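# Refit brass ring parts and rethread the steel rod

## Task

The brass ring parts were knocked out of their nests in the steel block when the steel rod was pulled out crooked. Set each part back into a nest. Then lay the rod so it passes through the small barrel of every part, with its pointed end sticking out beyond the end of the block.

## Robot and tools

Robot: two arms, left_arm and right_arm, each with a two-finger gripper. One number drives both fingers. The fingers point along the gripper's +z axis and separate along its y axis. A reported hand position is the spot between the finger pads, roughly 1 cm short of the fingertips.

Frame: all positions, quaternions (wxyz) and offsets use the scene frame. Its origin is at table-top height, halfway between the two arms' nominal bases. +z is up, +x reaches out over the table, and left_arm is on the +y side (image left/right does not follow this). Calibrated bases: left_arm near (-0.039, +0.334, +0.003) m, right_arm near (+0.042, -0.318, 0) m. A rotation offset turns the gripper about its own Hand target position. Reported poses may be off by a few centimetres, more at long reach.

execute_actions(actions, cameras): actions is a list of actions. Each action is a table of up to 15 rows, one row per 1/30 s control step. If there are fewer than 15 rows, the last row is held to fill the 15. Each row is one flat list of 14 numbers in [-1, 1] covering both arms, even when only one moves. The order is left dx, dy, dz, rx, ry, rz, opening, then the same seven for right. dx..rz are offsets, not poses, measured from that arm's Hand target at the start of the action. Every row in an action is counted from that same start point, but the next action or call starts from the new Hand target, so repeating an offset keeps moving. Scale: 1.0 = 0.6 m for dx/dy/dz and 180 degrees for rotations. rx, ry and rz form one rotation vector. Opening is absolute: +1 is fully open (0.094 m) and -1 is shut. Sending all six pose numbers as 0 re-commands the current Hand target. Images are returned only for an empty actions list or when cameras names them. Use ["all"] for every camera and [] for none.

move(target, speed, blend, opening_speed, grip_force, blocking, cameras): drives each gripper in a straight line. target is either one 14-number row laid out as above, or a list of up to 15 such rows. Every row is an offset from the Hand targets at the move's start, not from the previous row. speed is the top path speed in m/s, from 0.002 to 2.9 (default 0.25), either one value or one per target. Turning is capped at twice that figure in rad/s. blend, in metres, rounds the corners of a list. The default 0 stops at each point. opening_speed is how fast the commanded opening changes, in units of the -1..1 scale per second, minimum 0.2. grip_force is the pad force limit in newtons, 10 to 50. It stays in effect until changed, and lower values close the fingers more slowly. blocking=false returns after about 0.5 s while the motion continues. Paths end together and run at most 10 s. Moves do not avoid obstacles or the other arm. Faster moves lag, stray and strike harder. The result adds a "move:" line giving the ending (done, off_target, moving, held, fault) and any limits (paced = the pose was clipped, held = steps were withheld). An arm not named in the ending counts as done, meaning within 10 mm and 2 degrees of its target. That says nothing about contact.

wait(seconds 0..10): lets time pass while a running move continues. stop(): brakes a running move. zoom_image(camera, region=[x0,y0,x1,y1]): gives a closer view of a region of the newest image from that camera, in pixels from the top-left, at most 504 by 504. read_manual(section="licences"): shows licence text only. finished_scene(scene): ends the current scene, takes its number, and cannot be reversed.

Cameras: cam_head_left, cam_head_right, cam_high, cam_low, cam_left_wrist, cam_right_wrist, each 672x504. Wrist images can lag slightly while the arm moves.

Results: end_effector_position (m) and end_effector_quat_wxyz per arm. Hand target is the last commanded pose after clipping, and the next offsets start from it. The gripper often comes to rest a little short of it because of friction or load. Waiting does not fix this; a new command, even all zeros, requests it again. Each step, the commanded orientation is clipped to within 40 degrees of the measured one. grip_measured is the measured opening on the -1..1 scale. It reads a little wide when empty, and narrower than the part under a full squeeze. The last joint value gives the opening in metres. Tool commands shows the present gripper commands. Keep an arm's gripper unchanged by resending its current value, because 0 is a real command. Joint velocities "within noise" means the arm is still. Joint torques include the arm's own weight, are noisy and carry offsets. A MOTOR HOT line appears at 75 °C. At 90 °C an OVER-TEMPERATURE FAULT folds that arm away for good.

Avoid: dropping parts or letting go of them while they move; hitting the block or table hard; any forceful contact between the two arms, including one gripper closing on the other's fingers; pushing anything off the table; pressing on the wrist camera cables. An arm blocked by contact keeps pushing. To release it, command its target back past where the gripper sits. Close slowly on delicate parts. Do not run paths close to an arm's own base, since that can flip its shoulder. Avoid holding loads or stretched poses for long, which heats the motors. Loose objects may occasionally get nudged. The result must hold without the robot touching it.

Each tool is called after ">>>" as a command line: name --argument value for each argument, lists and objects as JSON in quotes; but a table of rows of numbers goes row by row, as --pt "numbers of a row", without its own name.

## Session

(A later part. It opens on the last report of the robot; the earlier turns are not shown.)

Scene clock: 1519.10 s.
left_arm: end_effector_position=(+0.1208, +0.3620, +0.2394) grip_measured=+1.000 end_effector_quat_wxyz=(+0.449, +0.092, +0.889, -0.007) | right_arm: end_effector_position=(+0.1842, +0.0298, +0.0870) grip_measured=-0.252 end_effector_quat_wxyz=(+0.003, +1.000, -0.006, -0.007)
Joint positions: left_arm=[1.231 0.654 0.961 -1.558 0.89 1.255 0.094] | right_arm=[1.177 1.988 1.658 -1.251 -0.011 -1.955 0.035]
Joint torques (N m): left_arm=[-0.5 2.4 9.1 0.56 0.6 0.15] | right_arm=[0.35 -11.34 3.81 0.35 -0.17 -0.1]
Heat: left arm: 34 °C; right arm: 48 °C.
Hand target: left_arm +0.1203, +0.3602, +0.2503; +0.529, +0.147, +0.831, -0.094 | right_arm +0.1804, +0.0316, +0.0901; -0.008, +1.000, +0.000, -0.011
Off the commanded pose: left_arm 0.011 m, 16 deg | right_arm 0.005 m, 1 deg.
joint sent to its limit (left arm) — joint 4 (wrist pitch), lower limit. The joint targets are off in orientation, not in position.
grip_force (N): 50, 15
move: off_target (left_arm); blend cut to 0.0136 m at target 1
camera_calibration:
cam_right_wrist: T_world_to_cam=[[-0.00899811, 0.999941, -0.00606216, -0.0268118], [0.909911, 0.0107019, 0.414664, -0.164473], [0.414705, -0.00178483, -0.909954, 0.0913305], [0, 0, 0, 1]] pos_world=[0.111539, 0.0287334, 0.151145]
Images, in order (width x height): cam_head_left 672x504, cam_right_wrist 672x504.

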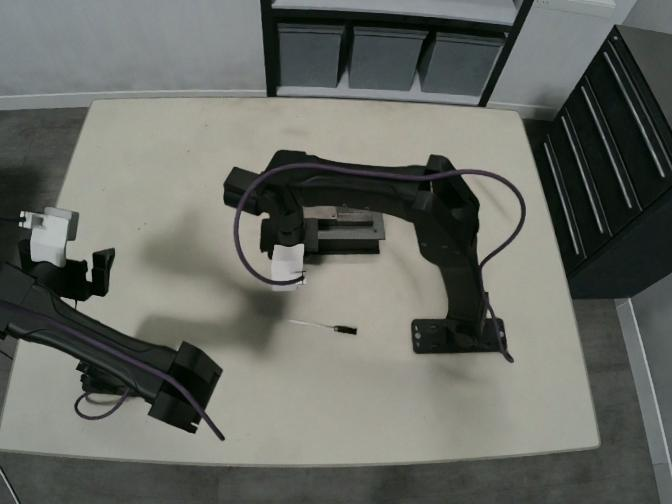

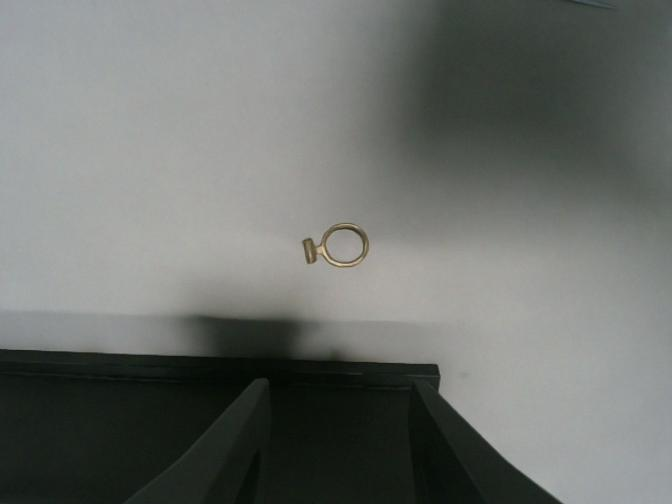

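>>> move --target '[0,0,0,0,0,0,1,-0.0195,-0.0015,-0.07,0,0,0.0333,-0.25]' --speed 0.1 --cameras '["cam_right_wrist"]'

>>> zoom_image --camera "cam_right_wrist" --region '[240, 220, 440, 440]'

Scene clock: 1548.60 s.
left_arm: end_effector_position=(+0.1208, +0.3620, +0.2394) grip_measured=+1.000 end_effector_quat_wxyz=(+0.449, +0.092, +0.889, -0.007) | right_arm: end_effector_position=(+0.1728, +0.0292, +0.0482) grip_measured=-0.252 end_effector_quat_wxyz=(-0.001, +0.999, +0.046, -0.005)
Joint positions: left_arm=[1.231 0.654 0.961 -1.558 0.89 1.255 0.094] | right_arm=[1.204 1.988 1.502 -1.088 -0.011 -2.032 0.035]
Joint torques (N m): left_arm=[-0.54 2.32 9.1 0.58 0.59 0.15] | right_arm=[0.34 -10.44 3.77 0.35 -0.18 -0.09]
Heat: left arm: 35 °C; right arm: 48 °C.
Hand target: left_arm +0.1203, +0.3602, +0.2503; +0.529, +0.147, +0.831, -0.094 | right_arm +0.1687, +0.0306, +0.0481; -0.008, +0.999, +0.052, -0.011
Off the commanded pose: left_arm 0.011 m, 16 deg | right_arm 0.004 m, 1 deg.
joint sent to its limit (left arm) — joint 4 (wrist pitch), lower limit. The joint targets are off in orientation, not in position.
grip_force (N): 50, 15
move: off_target (left_arm)
camera_calibration:
cam_right_wrist: T_world_to_cam=[[-0.112866, 0.993609, 0.00142887, -0.00887378], [0.902972, 0.10197, 0.417426, -0.139582], [0.414612, 0.0484035, -0.90871, 0.0592754], [0, 0, 0, 1]] pos_world=[0.100461, 0.0201812, 0.112142]
Images, in order (width x height): cam_right_wrist 672x504.

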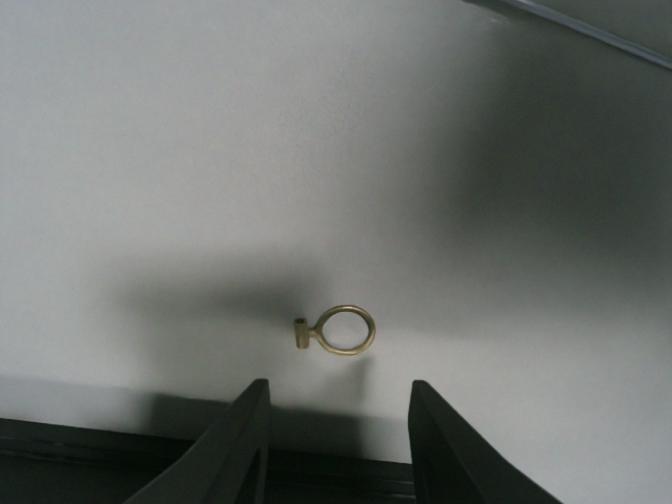

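Scaled by 2.291.

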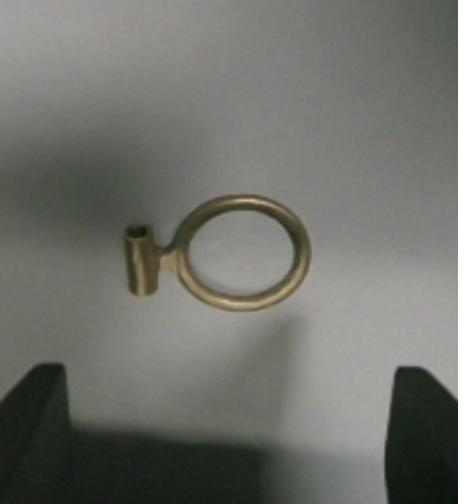

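>>> move --target '[0,0,0,0,0,0,1,0.0005,-0.0017,-0.037,0,0,0.01,-0.25]' --speed 0.06 --cameras '["cam_right_wrist"]'

>>> zoom_image --camera "cam_right_wrist" --region '[240, 320, 440, 504]'

Scene clock: 1562.60 s.
left_arm: end_effector_position=(+0.1208, +0.3620, +0.2394) grip_measured=+1.000 end_effector_quat_wxyz=(+0.449, +0.092, +0.889, -0.007) | right_arm: end_effector_position=(+0.1732, +0.0302, +0.0335) grip_measured=-0.252 end_effector_quat_wxyz=(-0.011, +0.998, +0.063, -0.001)
Joint positions: left_arm=[1.231 0.654 0.961 -1.558 0.89 1.255 0.094] | right_arm=[1.204 1.988 1.442 -1.006 -0.011 -2.065 0.035]
Joint torques (N m): left_arm=[-0.5 2.35 9.17 0.56 0.58 0.15] | right_arm=[0.16 -8.79 3.73 0.39 -0.18 -0.07]
Heat: left arm: 35 °C; right arm: 48 °C.
Hand target: left_arm +0.1203, +0.3602, +0.2503; +0.529, +0.147, +0.831, -0.094 | right_arm +0.1691, +0.0297, +0.0260; -0.008, +0.998, +0.067, -0.011
Off the commanded pose: left_arm 0.011 m, 16 deg | right_arm 0.009 m, 1 deg.
joint sent to its limit (left arm) — joint 4 (wrist pitch), lower limit. The joint targets are off in orientation, not in position.
grip_force (N): 50, 15
move: off_target (left_arm)
camera_calibration:
cam_right_wrist: T_world_to_cam=[[-0.146244, 0.989046, 0.0200284, -0.00448277], [0.895855, 0.123823, 0.426746, -0.13368], [0.419591, 0.0803518, -0.90415, 0.0436832], [0, 0, 0, 1]] pos_world=[0.100774, 0.0174764, 0.0966335]
Images, in order (width x height): cam_right_wrist 672x504.

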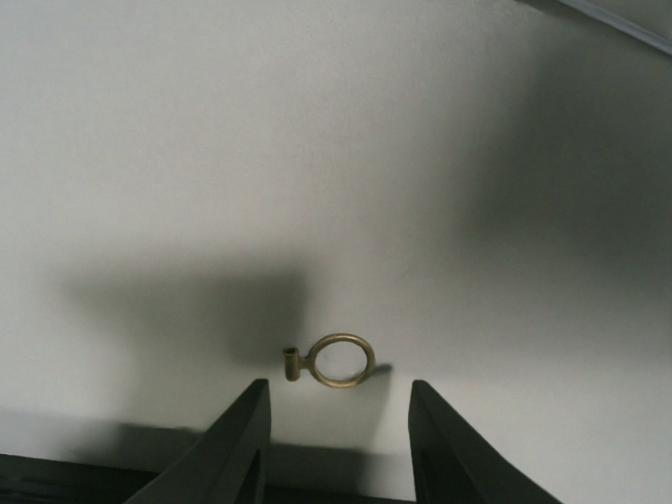

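Scaled by 2.520.

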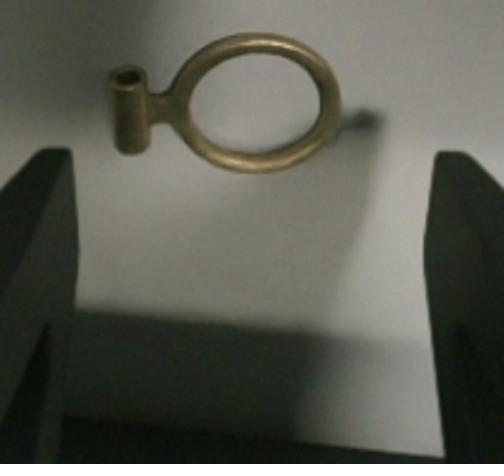

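>>> move --target '[0,0,0,0,0,0,1,-0.002,-0.0042,-0.0165,0,0,0,-0.25]' --speed 0.05 --cameras '["cam_right_wrist"]'

>>> zoom_image --camera "cam_right_wrist" --region '[240, 320, 440, 504]'

Scene clock: 1575.80 s.
left_arm: end_effector_position=(+0.1208, +0.3620, +0.2394) grip_measured=+1.000 end_effector_quat_wxyz=(+0.449, +0.092, +0.889, -0.007) | right_arm: end_effector_position=(+0.1723, +0.0280, +0.0246) grip_measured=-0.252 end_effector_quat_wxyz=(-0.012, +0.998, +0.063, +0.000)
Joint positions: left_arm=[1.231 0.654 0.961 -1.558 0.89 1.255 0.094] | right_arm=[1.204 1.988 1.404 -0.966 -0.011 -2.065 0.035]
Joint torques (N m): left_arm=[-0.47 2.36 9.13 0.58 0.6 0.13] | right_arm=[0.21 -8.53 3.67 0.41 -0.18 -0.09]
Heat: left arm: 35 °C; right arm: 46 °C.
Hand target: left_arm +0.1203, +0.3602, +0.2503; +0.529, +0.147, +0.831, -0.094 | right_arm +0.1678, +0.0271, +0.0161; -0.007, +0.998, +0.068, -0.011
Off the commanded pose: left_arm 0.011 m, 16 deg | right_arm 0.010 m, 1 deg.
joint sent to its limit (left arm) — joint 4 (wrist pitch), lower limit. The joint targets are off in orientation, not in position.
grip_force (N): 50, 15
move: off_target (left_arm)
camera_calibration:
cam_right_wrist: T_world_to_cam=[[-0.146652, 0.988936, 0.022325, -0.0022206], [0.895372, 0.123116, 0.427963, -0.128784], [0.420479, 0.0827508, -0.903521, 0.0359349], [0, 0, 0, 1]] pos_world=[0.0998744, 0.0150778, 0.0876324]
Images, in order (width x height): cam_right_wrist 672x504.

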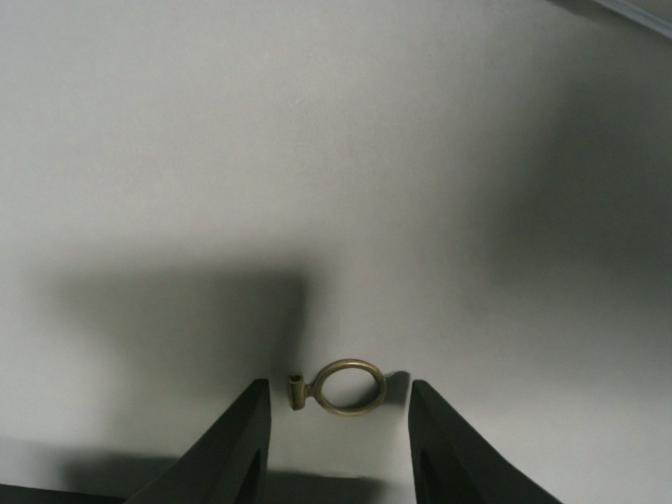

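Scaled by 2.520.

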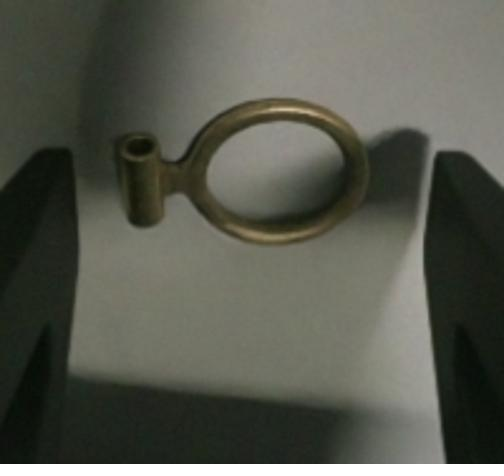

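>>> move --target '[0,0,0,0,0,0,1,-0.0035,-0.001,-0.0115,0,0,0,-0.25]' --speed 0.04 --cameras '["cam_right_wrist"]'

>>> zoom_image --camera "cam_right_wrist" --region '[240, 320, 440, 504]'

Scene clock: 1586.27 s.
left_arm: end_effector_position=(+0.1208, +0.3620, +0.2394) grip_measured=+1.000 end_effector_quat_wxyz=(+0.449, +0.092, +0.889, -0.007) | right_arm: end_effector_position=(+0.1713, +0.0278, +0.0195) grip_measured=-0.252 end_effector_quat_wxyz=(-0.014, +0.998, +0.064, +0.001)
Joint positions: left_arm=[1.231 0.654 0.961 -1.558 0.89 1.255 0.094] | right_arm=[1.207 1.988 1.383 -0.939 -0.011 -2.065 0.035]
Joint torques (N m): left_arm=[-0.54 2.36 9.13 0.56 0.59 0.15] | right_arm=[0.43 -8.12 3.63 0.39 -0.18 -0.03]
Heat: left arm: 35 °C; right arm: 45 °C.
Hand target: left_arm +0.1203, +0.3602, +0.2503; +0.529, +0.147, +0.831, -0.094 | right_arm +0.1658, +0.0265, +0.0092; -0.008, +0.998, +0.068, -0.011
Off the commanded pose: left_arm 0.011 m, 16 deg | right_arm 0.012 m, 2 deg.
joint sent to its limit (left arm) — joint 4 (wrist pitch), lower limit. The joint targets are off in orientation, not in position.
grip_force (N): 50, 15
move: off_target (left_arm, right_arm)
camera_calibration:
cam_right_wrist: T_world_to_cam=[[-0.14898, 0.988471, 0.0270047, -0.00172183], [0.894285, 0.12303, 0.430254, -0.125526], [0.421971, 0.088249, -0.902304, 0.0313373], [0, 0, 0, 1]] pos_world=[0.0987761, 0.01438, 0.0823303]
Images, in order (width x height): cam_right_wrist 672x504.

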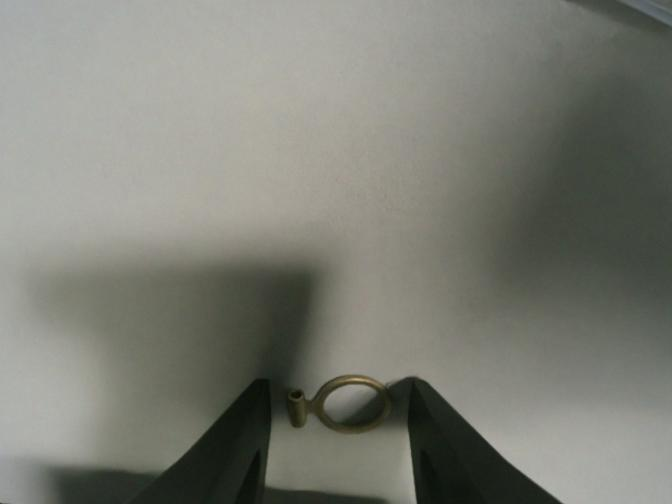

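Scaled by 2.520.

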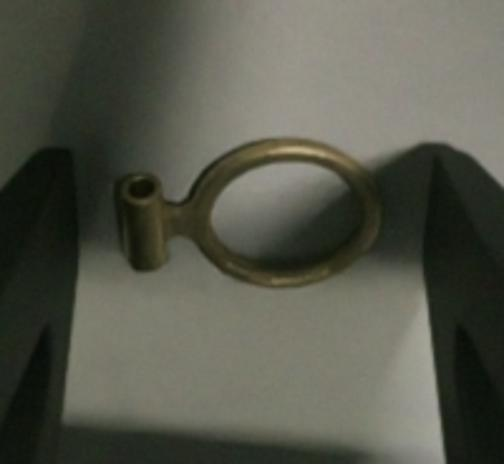

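>>> move --target '[0,0,0,0,0,0,1,0,0,0,0,0,0,-0.6]' --speed 0.04 --opening_speed 0.3 --grip_force '[50, 25]' --cameras '["cam_right_wrist"]'

>>> zoom_image --camera "cam_right_wrist" --region '[240, 320, 440, 504]'

Scene clock: 1592.90 s.
left_arm: end_effector_position=(+0.1208, +0.3620, +0.2394) grip_measured=+1.000 end_effector_quat_wxyz=(+0.449, +0.092, +0.889, -0.007) | right_arm: end_effector_position=(+0.1714, +0.0281, +0.0195) grip_measured=-0.598 end_effector_quat_wxyz=(-0.015, +0.998, +0.064, +0.001)
Joint positions: left_arm=[1.231 0.654 0.961 -1.558 0.89 1.255 0.094] | right_arm=[1.207 1.988 1.383 -0.938 -0.011 -2.065 0.019]
Joint torques (N m): left_arm=[-0.5 2.35 9.1 0.56 0.58 0.14] | right_arm=[0.43 -8.12 3.63 0.41 -0.18 -0.04]
Heat: left arm: 35 °C; right arm: 44 °C.
Hand target: left_arm +0.1203, +0.3602, +0.2503; +0.529, +0.147, +0.831, -0.094 | right_arm +0.1657, +0.0265, +0.0092; -0.008, +0.998, +0.068, -0.011
Off the commanded pose: left_arm 0.011 m, 16 deg | right_arm 0.012 m, 2 deg.
joint sent to its limit (left arm) — joint 4 (wrist pitch), lower limit. The joint targets are off in orientation, not in position.
grip_force (N): 50, 25
move: off_target (left_arm, right_arm)
camera_calibration:
cam_right_wrist: T_world_to_cam=[[-0.148999, 0.988436, 0.028185, -0.00201502], [0.894244, 0.122526, 0.430482, -0.125558], [0.422051, 0.0893459, -0.902159, 0.0312835], [0, 0, 0, 1]] pos_world=[0.0987762, 0.0145808, 0.08233]
Images, in order (width x height): cam_right_wrist 672x504.

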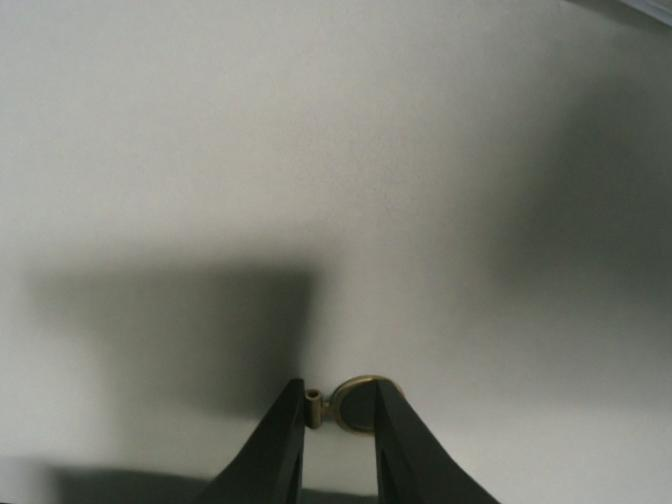

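Scaled by 2.520.

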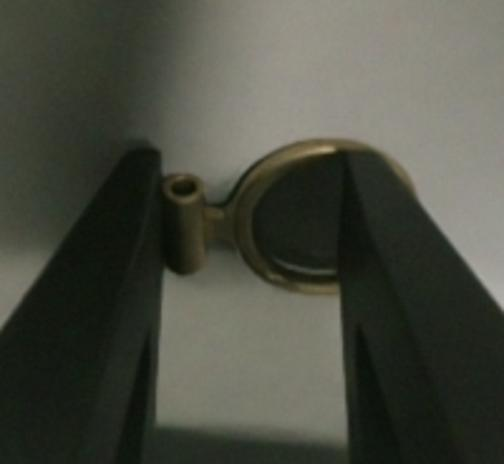

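>>> move --pt "0 0 0 0 0 0 1 0 0 0.0 0 0 0 -0.22" --pt "0 0 0 0 0 0 1 0 0 -0.006 0 0 0 -0.22" --speed 0.04 --opening_speed 0.6 --cameras '["cam_right_wrist"]'

>>> zoom_image --camera "cam_right_wrist" --region '[240, 320, 440, 504]'

Scene clock: 1600.90 s.
left_arm: end_effector_position=(+0.1208, +0.3620, +0.2394) grip_measured=+1.000 end_effector_quat_wxyz=(+0.449, +0.092, +0.889, -0.007) | right_arm: end_effector_position=(+0.1714, +0.0281, +0.0180) grip_measured=-0.222 end_effector_quat_wxyz=(-0.016, +0.998, +0.064, +0.001)
Joint positions: left_arm=[1.231 0.654 0.961 -1.558 0.89 1.255 0.094] | right_arm=[1.207 1.988 1.376 -0.929 -0.011 -2.065 0.037]
Joint torques (N m): left_arm=[-0.51 2.33 9.14 0.56 0.58 0.14] | right_arm=[0.44 -7.76 3.49 0.46 -0.17 -0.04]
Motor temperatures (°C): left_arm=[22 24 35 28 24 21 21] | right_arm=[26 43 32 22 24 24 20]
Heat: left arm: 35 °C; right arm: 43 °C.
Hand target: left_arm +0.1203, +0.3602, +0.2503; +0.529, +0.147, +0.831, -0.094 | right_arm +0.1657, +0.0264, +0.0055; -0.007, +0.998, +0.068, -0.011
Off the commanded pose: left_arm 0.011 m, 16 deg | right_arm 0.014 m, 2 deg.
joint sent to its limit (left arm) — joint 4 (wrist pitch), lower limit. The joint targets are off in orientation, not in position.
grip_force (N): 50, 25
move: off_target (left_arm, right_arm)
camera_calibration:
cam_right_wrist: T_world_to_cam=[[-0.148953, 0.988383, 0.0301896, -0.0020381], [0.893906, 0.121536, 0.431464, -0.124889], [0.422783, 0.0912546, -0.901625, 0.0297047], [0, 0, 0, 1]] pos_world=[0.0987767, 0.0144822, 0.0807291]
Images, in order (width x height): cam_right_wrist 672x504.

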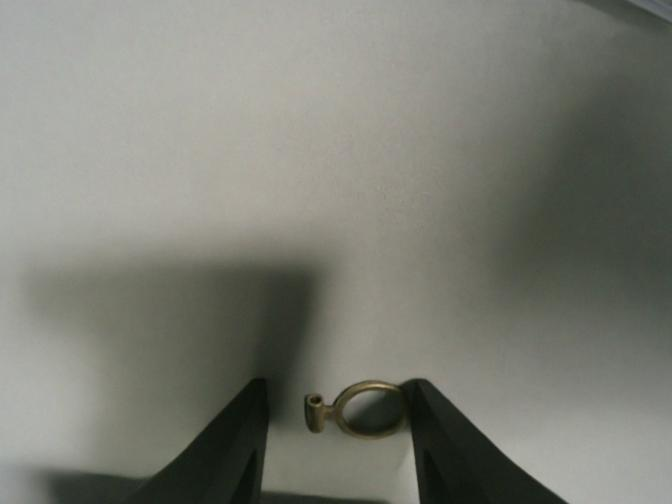

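Scaled by 2.520.

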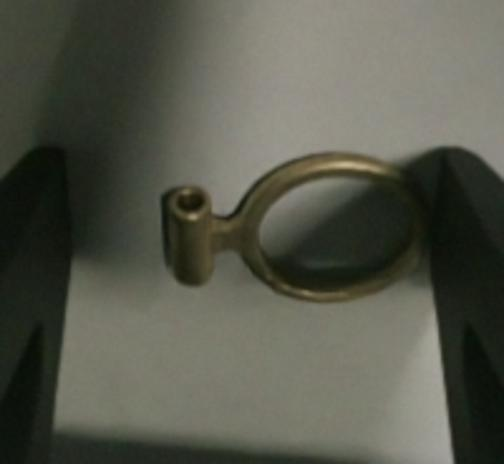

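>>> move --target '[0,0,0,0,0,0,1,0,0.002,0.0,0,0,0,-0.05]' --speed 0.04 --opening_speed 0.6 --cameras '["cam_right_wrist"]'

>>> zoom_image --camera "cam_right_wrist" --region '[240, 320, 440, 504]'

Scene clock: 1607.27 s.
left_arm: end_effector_position=(+0.1208, +0.3620, +0.2394) grip_measured=+1.000 end_effector_quat_wxyz=(+0.449, +0.092, +0.889, -0.007) | right_arm: end_effector_position=(+0.1714, +0.0281, +0.0180) grip_measured=-0.052 end_effector_quat_wxyz=(-0.016, +0.998, +0.064, +0.001)
Joint positions: left_arm=[1.231 0.654 0.961 -1.558 0.89 1.255 0.094] | right_arm=[1.207 1.988 1.376 -0.929 -0.011 -2.065 0.045]
Joint torques (N m): left_arm=[-0.47 2.33 9.13 0.57 0.59 0.14] | right_arm=[0.55 -7.46 3.9 0.44 -0.18 -0.03]
Heat: left arm: 35 °C; right arm: 43 °C.
Hand target: left_arm +0.1203, +0.3602, +0.2503; +0.529, +0.147, +0.831, -0.094 | right_arm +0.1657, +0.0276, +0.0055; -0.007, +0.998, +0.068, -0.011
Off the commanded pose: left_arm 0.011 m, 16 deg | right_arm 0.014 m, 2 deg.
joint sent to its limit (left arm) — joint 4 (wrist pitch), lower limit. The joint targets are off in orientation, not in position.
grip_force (N): 50, 25
move: off_target (left_arm, right_arm)
camera_calibration:
cam_right_wrist: T_world_to_cam=[[-0.148953, 0.988383, 0.0301896, -0.0020381], [0.893906, 0.121536, 0.431464, -0.124889], [0.422783, 0.0912546, -0.901625, 0.0297047], [0, 0, 0, 1]] pos_world=[0.0987767, 0.0144822, 0.0807291]
Images, in order (width x height): cam_right_wrist 672x504.

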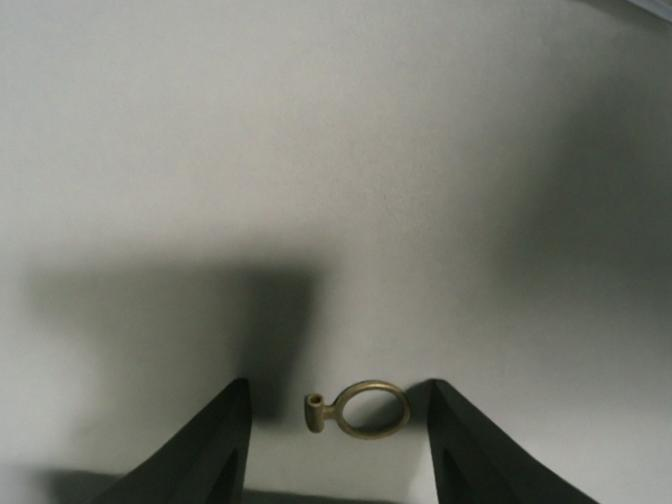

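Scaled by 2.520.

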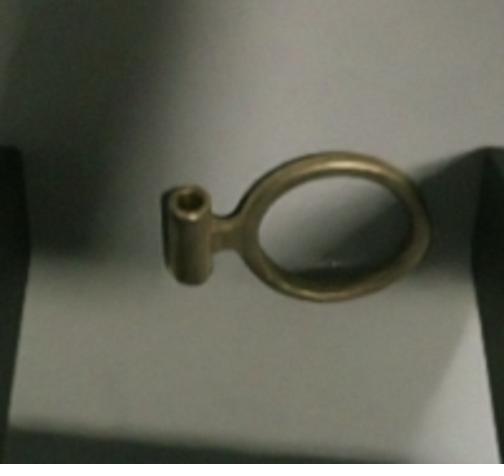

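>>> move --target '[0,0,0,0,0,0,1,0,0.004,-0.002,-0.016,0,0,-0.12]' --speed 0.04 --opening_speed 0.6 --cameras '["cam_right_wrist"]'

>>> zoom_image --camera "cam_right_wrist" --region '[240, 320, 440, 504]'

Scene clock: 1622.37 s.
left_arm: end_effector_position=(+0.1208, +0.3620, +0.2394) grip_measured=+1.000 end_effector_quat_wxyz=(+0.449, +0.092, +0.889, -0.007) | right_arm: end_effector_position=(+0.1707, +0.0296, +0.0183) grip_measured=-0.119 end_effector_quat_wxyz=(+0.002, +0.998, +0.065, +0.000)
Joint positions: left_arm=[1.231 0.654 0.961 -1.558 0.89 1.255 0.094] | right_arm=[1.216 2.021 1.427 -0.98 0.002 -2.058 0.041]
Joint torques (N m): left_arm=[-0.49 2.36 9.1 0.57 0.59 0.14] | right_arm=[0.68 -6.49 5.27 0.24 -0.12 0.02]
Heat: left arm: 35 °C; right arm: 42 °C.
Hand target: left_arm +0.1203, +0.3602, +0.2503; +0.529, +0.147, +0.831, -0.094 | right_arm +0.1656, +0.0301, +0.0044; +0.017, +0.998, +0.067, -0.013
Off the commanded pose: left_arm 0.011 m, 16 deg | right_arm 0.015 m, 2 deg.
joint sent to its limit (left arm) — joint 4 (wrist pitch), lower limit. The joint targets are off in orientation, not in position.
grip_force (N): 50, 25
move: off_target (left_arm, right_arm)
camera_calibration:
cam_right_wrist: T_world_to_cam=[[-0.150715, 0.988562, -0.00540092, -0.00272805], [0.893612, 0.138572, 0.426913, -0.124926], [0.422779, 0.0595161, -0.904276, 0.0310962], [0, 0, 0, 1]] pos_world=[0.0980772, 0.0181573, 0.0814373]
Images, in order (width x height): cam_right_wrist 672x504.

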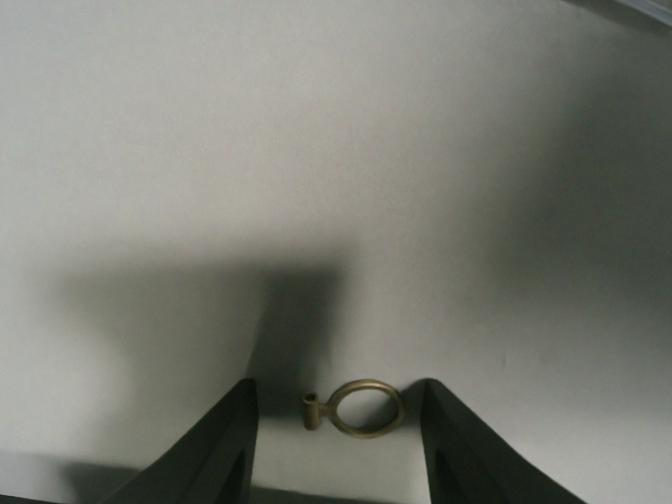

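Scaled by 2.520.

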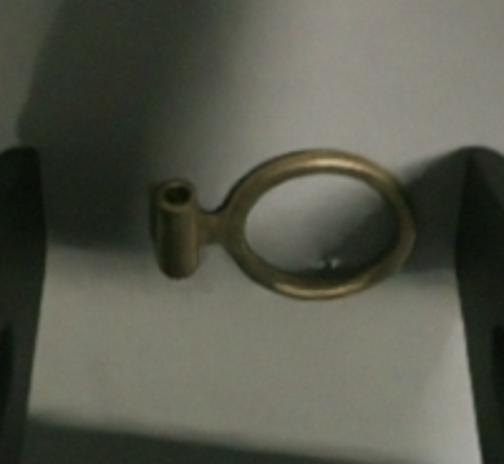

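>>> move --target '[0,0,0,0,0,0,1,0.0,0.005,-0.003,0.003,0,0,-0.12]' --speed 0.04 --cameras '["cam_right_wrist"]'

>>> zoom_image --camera "cam_right_wrist" --region '[240, 320, 440, 504]'

Scene clock: 1627.63 s.
left_arm: end_effector_position=(+0.1208, +0.3620, +0.2394) grip_measured=+1.000 end_effector_quat_wxyz=(+0.449, +0.092, +0.889, -0.007) | right_arm: end_effector_position=(+0.1707, +0.0296, +0.0183) grip_measured=-0.119 end_effector_quat_wxyz=(+0.002, +0.998, +0.065, +0.000)
Joint positions: left_arm=[1.231 0.654 0.961 -1.558 0.89 1.255 0.094] | right_arm=[1.216 2.021 1.427 -0.98 0.002 -2.057 0.041]
Joint torques (N m): left_arm=[-0.5 2.37 9.11 0.58 0.59 0.15] | right_arm=[0.79 -6.19 5.19 0.36 -0.16 0.01]
Heat: left arm: 35 °C; right arm: 41 °C.
Hand target: left_arm +0.1203, +0.3602, +0.2503; +0.529, +0.147, +0.831, -0.094 | right_arm +0.1657, +0.0331, +0.0026; +0.013, +0.998, +0.067, -0.013
Off the commanded pose: left_arm 0.011 m, 16 deg | right_arm 0.017 m, 2 deg.
joint sent to its limit (left arm) — joint 4 (wrist pitch), lower limit. The joint targets are off in orientation, not in position.
grip_force (N): 50, 25
move: off_target (left_arm, right_arm)
camera_calibration:
cam_right_wrist: T_world_to_cam=[[-0.149991, 0.988672, -0.0055578, -0.00278861], [0.893556, 0.137963, 0.427229, -0.124935], [0.423156, 0.0591144, -0.904126, 0.0310541], [0, 0, 0, 1]] pos_world=[0.0980773, 0.0181576, 0.0814372]
Images, in order (width x height): cam_right_wrist 672x504.

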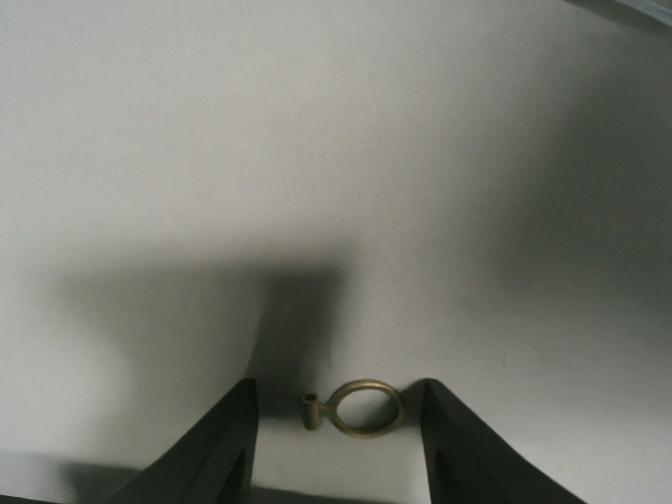

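Scaled by 2.520.

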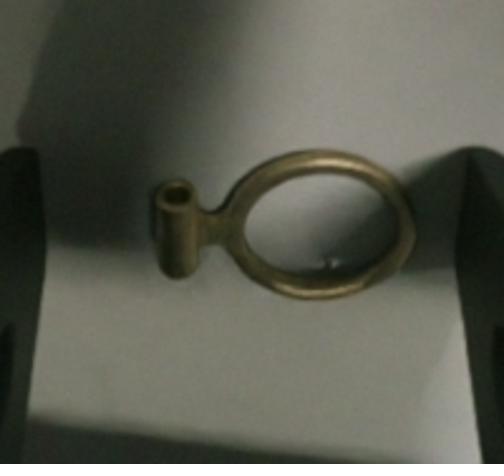

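>>> move --target '[0,0,0,0,0,0,1,0.0,0.0,0.0,0.0,0,0,-0.42]' --speed 0.04 --opening_speed 0.3 --cameras '["cam_right_wrist"]'

>>> zoom_image --camera "cam_right_wrist" --region '[240, 320, 440, 504]'

Scene clock: 1639.30 s.
left_arm: end_effector_position=(+0.1208, +0.3620, +0.2394) grip_measured=+1.000 end_effector_quat_wxyz=(+0.449, +0.092, +0.889, -0.007) | right_arm: end_effector_position=(+0.1703, +0.0357, +0.0179) grip_measured=-0.418 end_effector_quat_wxyz=(-0.007, +0.998, +0.067, +0.002)
Joint positions: left_arm=[1.231 0.654 0.961 -1.558 0.89 1.255 0.094] | right_arm=[1.221 2.026 1.433 -0.964 -0.002 -2.056 0.027]
Joint torques (N m): left_arm=[-0.5 2.39 9.09 0.57 0.57 0.15] | right_arm=[0.34 -6.6 4.88 0.24 -0.12 0.01]
Heat: left arm: 35 °C; right arm: 40 °C.
Hand target: left_arm +0.1203, +0.3602, +0.2503; +0.529, +0.147, +0.831, -0.094 | right_arm +0.1658, +0.0332, +0.0026; +0.013, +0.998, +0.067, -0.013
Off the commanded pose: left_arm 0.011 m, 16 deg | right_arm 0.016 m, 3 deg.
joint sent to its limit (left arm) — joint 4 (wrist pitch), lower limit. The joint targets are off in orientation, not in position.
grip_force (N): 50, 25
move: off_target (left_arm, right_arm)
camera_calibration:
cam_right_wrist: T_world_to_cam=[[-0.153745, 0.988038, 0.0120034, -0.00865964], [0.892251, 0.1336, 0.431322, -0.124955], [0.424559, 0.0770236, -0.902118, 0.0296324], [0, 0, 0, 1]] pos_world=[0.0975794, 0.0229677, 0.0807319]
Images, in order (width x height): cam_right_wrist 672x504.

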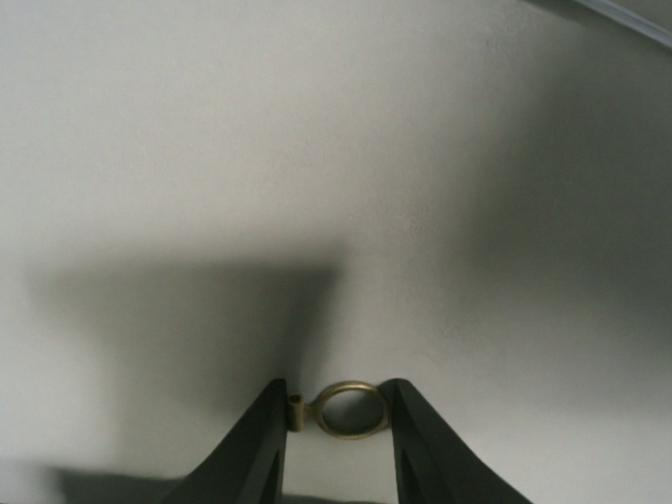

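Scaled by 2.520.

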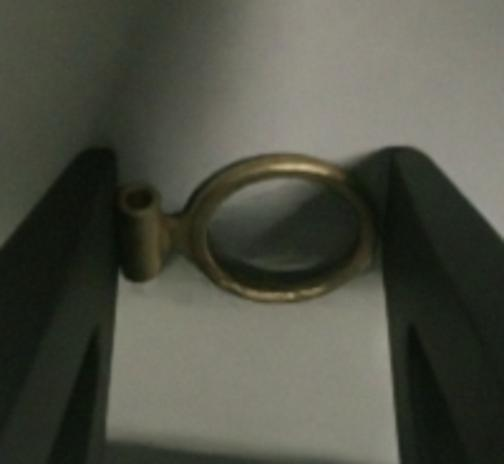

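>>> move --target '[0,0,0,0,0,0,1,0.0,0.0,0.0,0.0,0,0,-0.6]' --speed 0.04 --opening_speed 0.3 --cameras '["cam_right_wrist"]'

>>> zoom_image --camera "cam_right_wrist" --region '[240, 320, 440, 504]'

Scene clock: 1645.10 s.
left_arm: end_effector_position=(+0.1208, +0.3620, +0.2394) grip_measured=+1.000 end_effector_quat_wxyz=(+0.449, +0.092, +0.889, -0.007) | right_arm: end_effector_position=(+0.1704, +0.0362, +0.0179) grip_measured=-0.475 end_effector_quat_wxyz=(-0.008, +0.998, +0.067, +0.002)
Joint positions: left_arm=[1.231 0.654 0.961 -1.558 0.89 1.255 0.094] | right_arm=[1.221 2.026 1.433 -0.962 -0.003 -2.056 0.025]
Joint torques (N m): left_arm=[-0.51 2.35 9.17 0.57 0.58 0.15] | right_arm=[0.35 -6.61 4.88 0.22 -0.12 0.01]
Heat: left arm: 35 °C; right arm: 40 °C.
Hand target: left_arm +0.1203, +0.3602, +0.2503; +0.529, +0.147, +0.831, -0.094 | right_arm +0.1658, +0.0332, +0.0026; +0.013, +0.998, +0.067, -0.013
Off the commanded pose: left_arm 0.011 m, 16 deg | right_arm 0.016 m, 3 deg.
joint sent to its limit (left arm) — joint 4 (wrist pitch), lower limit. The joint targets are off in orientation, not in position.
grip_force (N): 50, 25
move: off_target (left_arm, right_arm)
camera_calibration:
cam_right_wrist: T_world_to_cam=[[-0.153765, 0.988011, 0.0138257, -0.00908502], [0.892141, 0.132802, 0.431796, -0.12505], [0.424783, 0.0787296, -0.901865, 0.0293941], [0, 0, 0, 1]] pos_world=[0.0976796, 0.0232689, 0.0806314]
Images, in order (width x height): cam_right_wrist 672x504.

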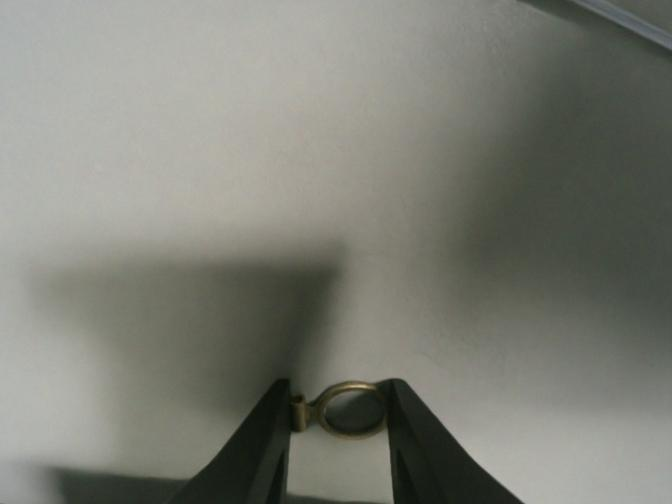

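Scaled by 2.520.

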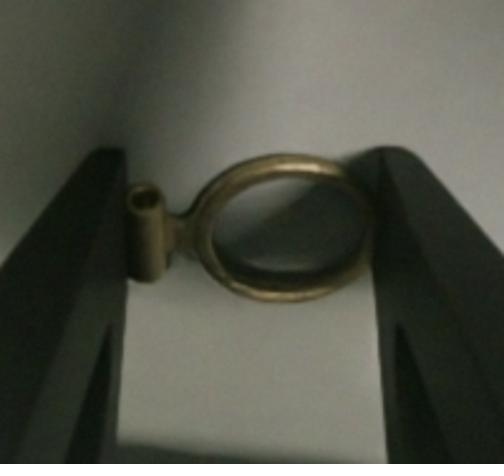

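>>> move --pt "0 0 0 0 0 0 1 0.0 0.0 0.06 0.0 0 0 -0.6" --pt "0 0 0 0 0 0 1 0.0 0.0 0.30 0.0 0 0 -0.6" --pt "0 0 0 0 0 0 1 0.237 -0.0087 0.32 0.01 -0.0111 -0.5426 -0.6" --speed '[0.04, 0.12, 0.15]' --blend '[0.01, 0.02, 0]' --cameras '["cam_right_wrist"]'

Scene clock: 1675.07 s.
left_arm: end_effector_position=(+0.1208, +0.3620, +0.2394) grip_measured=+1.000 end_effector_quat_wxyz=(+0.449, +0.092, +0.889, -0.007) | right_arm: end_effector_position=(+0.3055, +0.0270, +0.2000) grip_measured=-0.476 end_effector_quat_wxyz=(-0.095, +0.708, -0.700, -0.011)
Joint positions: left_arm=[1.231 0.654 0.961 -1.558 0.89 1.255 0.094] | right_arm=[0.919 2.108 2.278 -1.549 0.003 -0.665 0.025]
Joint torques (N m): left_arm=[-0.47 2.32 9.1 0.57 0.59 0.13] | right_arm=[-0.35 -8.7 6.42 0.45 -0.04 0.04]
Heat: left arm: 35 °C; right arm: 39 °C.
Hand target: left_arm +0.1203, +0.3602, +0.2503; +0.529, +0.147, +0.831, -0.094 | right_arm +0.3078, +0.0280, +0.1945; -0.014, +0.707, -0.707, -0.002
Off the commanded pose: left_arm 0.011 m, 16 deg | right_arm 0.006 m, 9 deg.
joint sent to its limit (left arm) — joint 4 (wrist pitch), lower limit. The joint targets are off in orientation, not in position.
joint sent to its limit (right arm) — joint 4 (wrist pitch), lower limit. The joint targets are off in orientation, not in position.
grip_force (N): 50, 25
move: off_target (left_arm, right_arm)
camera_calibration:
cam_right_wrist: T_world_to_cam=[[0.992317, 0.0231729, 0.121531, -0.327358], [-0.0128718, -0.957635, 0.287696, 0.01178], [0.123049, -0.28705, -0.94998, 0.248652], [0, 0, 0, 1]] pos_world=[0.294399, 0.0902424, 0.27261]
Images, in order (width x height): cam_right_wrist 672x504.

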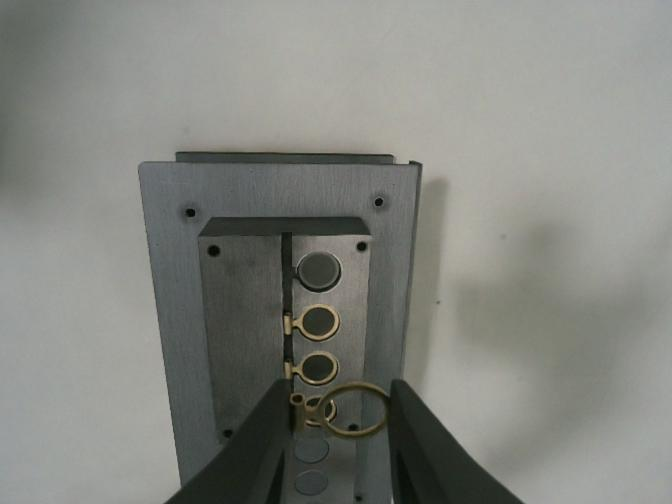

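>>> move --target '[0,0,0,0,0,0,1,0.0,0.0,-0.095,0,0,0,-0.6]' --speed 0.1 --cameras '["cam_right_wrist"]'

>>> zoom_image --camera "cam_right_wrist" --region '[240, 250, 440, 500]'

Scene clock: 1679.33 s.
left_arm: end_effector_position=(+0.1208, +0.3620, +0.2394) grip_measured=+1.000 end_effector_quat_wxyz=(+0.449, +0.092, +0.889, -0.007) | right_arm: end_effector_position=(+0.3083, +0.0307, +0.1503) grip_measured=-0.476 end_effector_quat_wxyz=(-0.034, +0.710, -0.703, -0.003)
Joint positions: left_arm=[1.231 0.654 0.961 -1.558 0.89 1.255 0.094] | right_arm=[0.919 2.221 2.268 -1.549 0.003 -0.664 0.025]
Joint torques (N m): left_arm=[-0.49 2.39 9.07 0.56 0.6 0.15] | right_arm=[-0.38 -9.94 4.07 0.32 -0.04 0.03]
Heat: left arm: 35 °C; right arm: 39 °C.
Hand target: left_arm +0.1203, +0.3602, +0.2503; +0.529, +0.147, +0.831, -0.094 | right_arm +0.3079, +0.0280, +0.1376; -0.014, +0.707, -0.707, -0.002
Off the commanded pose: left_arm 0.011 m, 16 deg | right_arm 0.013 m, 2 deg.
joint sent to its limit (left arm) — joint 4 (wrist pitch), lower limit. The joint targets are off in orientation, not in position.
grip_force (N): 50, 25
move: off_target (left_arm, right_arm)
camera_calibration:
cam_right_wrist: T_world_to_cam=[[0.998573, 0.0297532, 0.0443392, -0.314745], [0.0107129, -0.925121, 0.379522, 0.00761616], [0.0523111, -0.378505, -0.92412, 0.222909], [0, 0, 0, 1]] pos_world=[0.302553, 0.100783, 0.217059]
Images, in order (width x height): cam_right_wrist 672x504.

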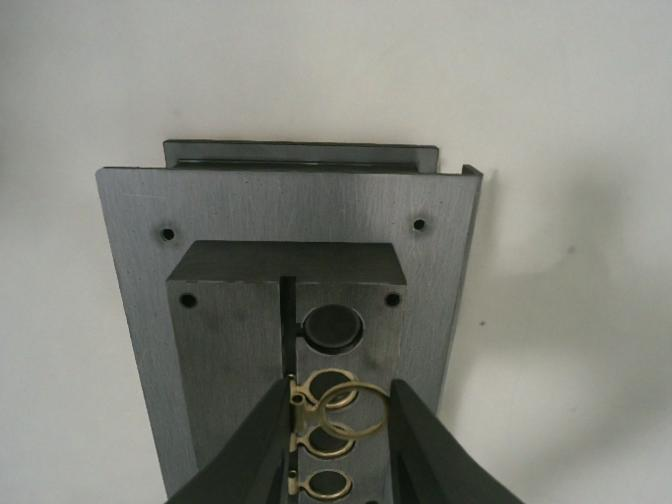

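Scaled by 2.016.

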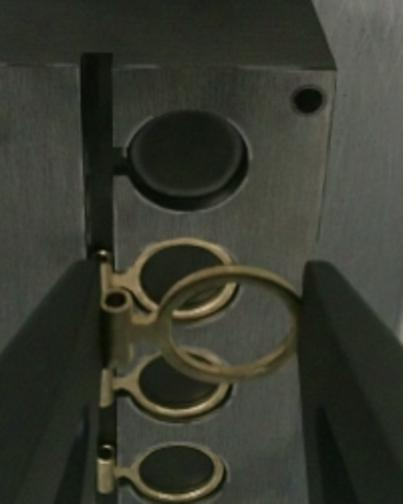

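>>> move --target '[0,0,0,0,0,0,1,0.0,0.0,-0.028,0,0,0,-0.6]' --speed 0.06 --cameras '["cam_right_wrist"]'

>>> zoom_image --camera "cam_right_wrist" --region '[240, 250, 440, 500]'

Scene clock: 1685.53 s.
left_arm: end_effector_position=(+0.1208, +0.3620, +0.2394) grip_measured=+1.000 end_effector_quat_wxyz=(+0.449, +0.092, +0.889, -0.007) | right_arm: end_effector_position=(+0.3046, +0.0259, +0.1254) grip_measured=-0.476 end_effector_quat_wxyz=(-0.010, +0.710, -0.704, +0.000)
Joint positions: left_arm=[1.231 0.654 0.961 -1.558 0.89 1.255 0.094] | right_arm=[0.919 2.221 2.168 -1.498 0.003 -0.664 0.025]
Joint torques (N m): left_arm=[-0.5 2.39 9.16 0.57 0.59 0.13] | right_arm=[-0.38 -11.49 3.92 0.5 -0.04 0.03]
Motor temperatures (°C): left_arm=[22 24 35 28 24 21 21] | right_arm=[26 38 33 22 24 24 21]
Heat: left arm: 35 °C; right arm: 38 °C.
Hand target: left_arm +0.1203, +0.3602, +0.2503; +0.529, +0.147, +0.831, -0.094 | right_arm +0.3078, +0.0280, +0.1208; -0.014, +0.707, -0.707, -0.002
Off the commanded pose: left_arm 0.011 m, 16 deg | right_arm 0.006 m, 1 deg.
joint sent to its limit (left arm) — joint 4 (wrist pitch), lower limit. The joint targets are off in orientation, not in position.
grip_force (N): 50, 25
move: off_target (left_arm)
camera_calibration:
cam_right_wrist: T_world_to_cam=[[0.999436, 0.0304972, 0.0140229, -0.306223], [0.0219578, -0.90998, 0.41407, 0.00441649], [0.0253885, -0.413529, -0.910137, 0.205548], [0, 0, 0, 1]] pos_world=[0.300735, 0.0983579, 0.189542]
Images, in order (width x height): cam_right_wrist 672x504.

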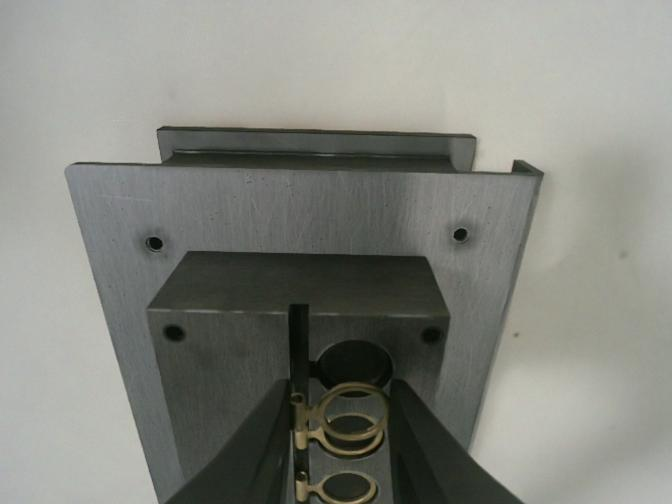

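Scaled by 2.016.

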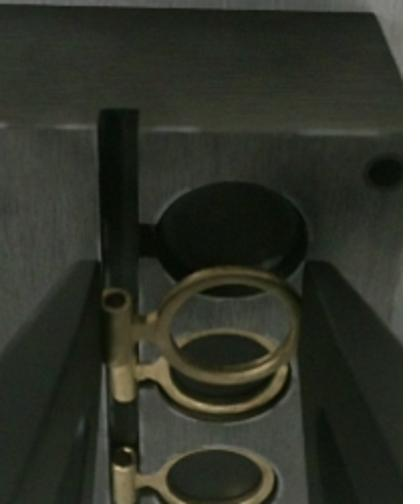

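>>> move --pt "0 0 0 0 0 0 1 -0.0038 0.0117 0.025 0 0 0 -0.6" --pt "0 0 0 0 0 0 1 -0.0038 0.0117 -0.001 0 0 0 -0.6" --speed 0.06 --blend '[0.003, 0]' --cameras '["cam_right_wrist"]'

>>> zoom_image --camera "cam_right_wrist" --region '[240, 250, 440, 500]'

Scene clock: 1705.20 s.
left_arm: end_effector_position=(+0.1208, +0.3620, +0.2394) grip_measured=+1.000 end_effector_quat_wxyz=(+0.449, +0.092, +0.889, -0.007) | right_arm: end_effector_position=(+0.3049, +0.0300, +0.1311) grip_measured=-0.476 end_effector_quat_wxyz=(-0.018, +0.707, -0.707, -0.001)
Joint positions: left_arm=[1.231 0.654 0.961 -1.558 0.89 1.255 0.094] | right_arm=[0.924 2.226 2.2 -1.509 0.003 -0.65 0.025]
Joint torques (N m): left_arm=[-0.47 2.37 9.13 0.57 0.58 0.14] | right_arm=[0.42 -10.29 4 0.53 -0.04 0.02]
Heat: left arm: 35 °C; right arm: 38 °C.
Hand target: left_arm +0.1203, +0.3602, +0.2503; +0.529, +0.147, +0.831, -0.094 | right_arm +0.3056, +0.0350, +0.1201; -0.014, +0.707, -0.707, -0.002
Off the commanded pose: left_arm 0.011 m, 16 deg | right_arm 0.012 m, 0 deg.
joint sent to its limit (left arm) — joint 4 (wrist pitch), lower limit. The joint targets are off in orientation, not in position.
grip_force (N): 50, 25
move: off_target (left_arm, right_arm)
camera_calibration:
cam_right_wrist: T_world_to_cam=[[0.999499, 0.0219291, 0.0228073, -0.307699], [0.0108692, -0.914958, 0.403402, 0.0108448], [0.029714, -0.402953, -0.914738, 0.211432], [0, 0, 0, 1]] pos_world=[0.301145, 0.101867, 0.196048]
Images, in order (width x height): cam_right_wrist 672x504.

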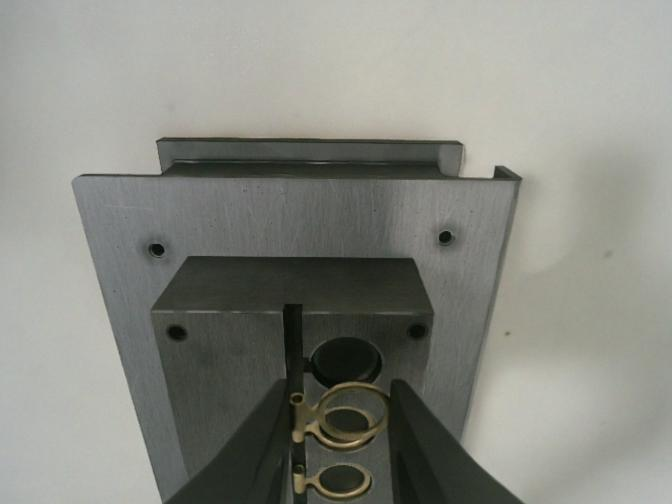

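Scaled by 2.016.

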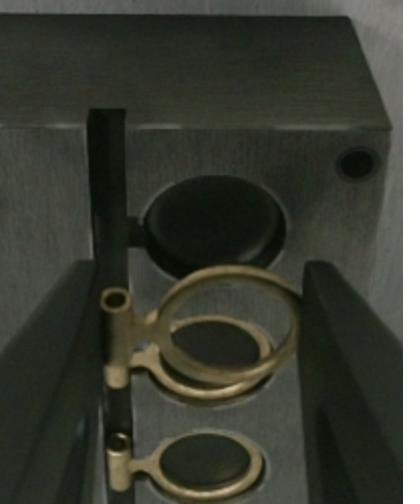

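>>> move --target '[0,0,0,0,0,0,1,-0.0017,0.0025,-0.0133,0,0,0,-0.6]' --speed 0.05 --cameras '["cam_right_wrist"]'

>>> zoom_image --camera "cam_right_wrist" --region '[240, 300, 440, 500]'

Scene clock: 1717.80 s.
left_arm: end_effector_position=(+0.1208, +0.3620, +0.2394) grip_measured=+1.000 end_effector_quat_wxyz=(+0.449, +0.092, +0.889, -0.007) | right_arm: end_effector_position=(+0.3042, +0.0322, +0.1220) grip_measured=-0.476 end_effector_quat_wxyz=(-0.017, +0.708, -0.706, -0.001)
Joint positions: left_arm=[1.231 0.654 0.961 -1.558 0.89 1.255 0.094] | right_arm=[0.929 2.226 2.163 -1.475 0.003 -0.646 0.025]
Joint torques (N m): left_arm=[-0.53 2.35 9.11 0.56 0.59 0.15] | right_arm=[0.39 -10.65 3.92 0.53 -0.04 0.02]
Heat: left arm: 35 °C; right arm: 38 °C.
Hand target: left_arm +0.1203, +0.3602, +0.2503; +0.529, +0.147, +0.831, -0.094 | right_arm +0.3046, +0.0365, +0.1122; -0.014, +0.707, -0.707, -0.002
Off the commanded pose: left_arm 0.011 m, 16 deg | right_arm 0.011 m, 0 deg.
joint sent to its limit (left arm) — joint 4 (wrist pitch), lower limit. The joint targets are off in orientation, not in position.
grip_force (N): 50, 25
move: off_target (left_arm, right_arm)
camera_calibration:
cam_right_wrist: T_world_to_cam=[[0.99952, 0.0222864, 0.0215382, -0.306645], [0.0116667, -0.914367, 0.404719, 0.0159885], [0.0287136, -0.404273, -0.914188, 0.204349], [0, 0, 0, 1]] pos_world=[0.300444, 0.104066, 0.186947]
Images, in order (width x height): cam_right_wrist 672x504.

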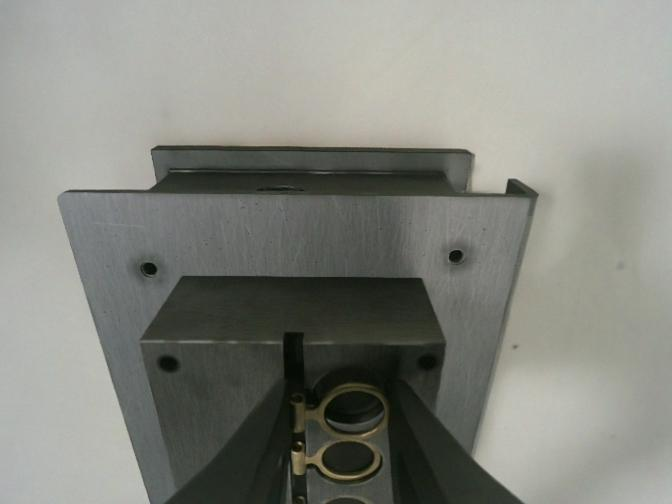

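Scaled by 2.520.

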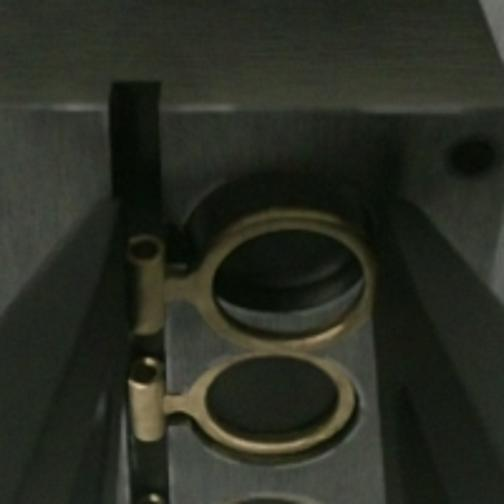

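>>> zoom_image --camera "cam_right_wrist" --region '[280, 350, 410, 460]'

Scaled by 3.877.

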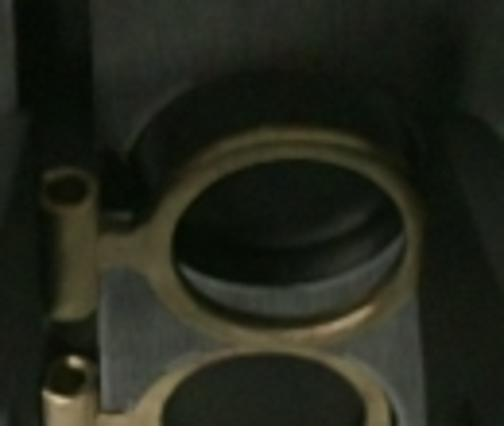

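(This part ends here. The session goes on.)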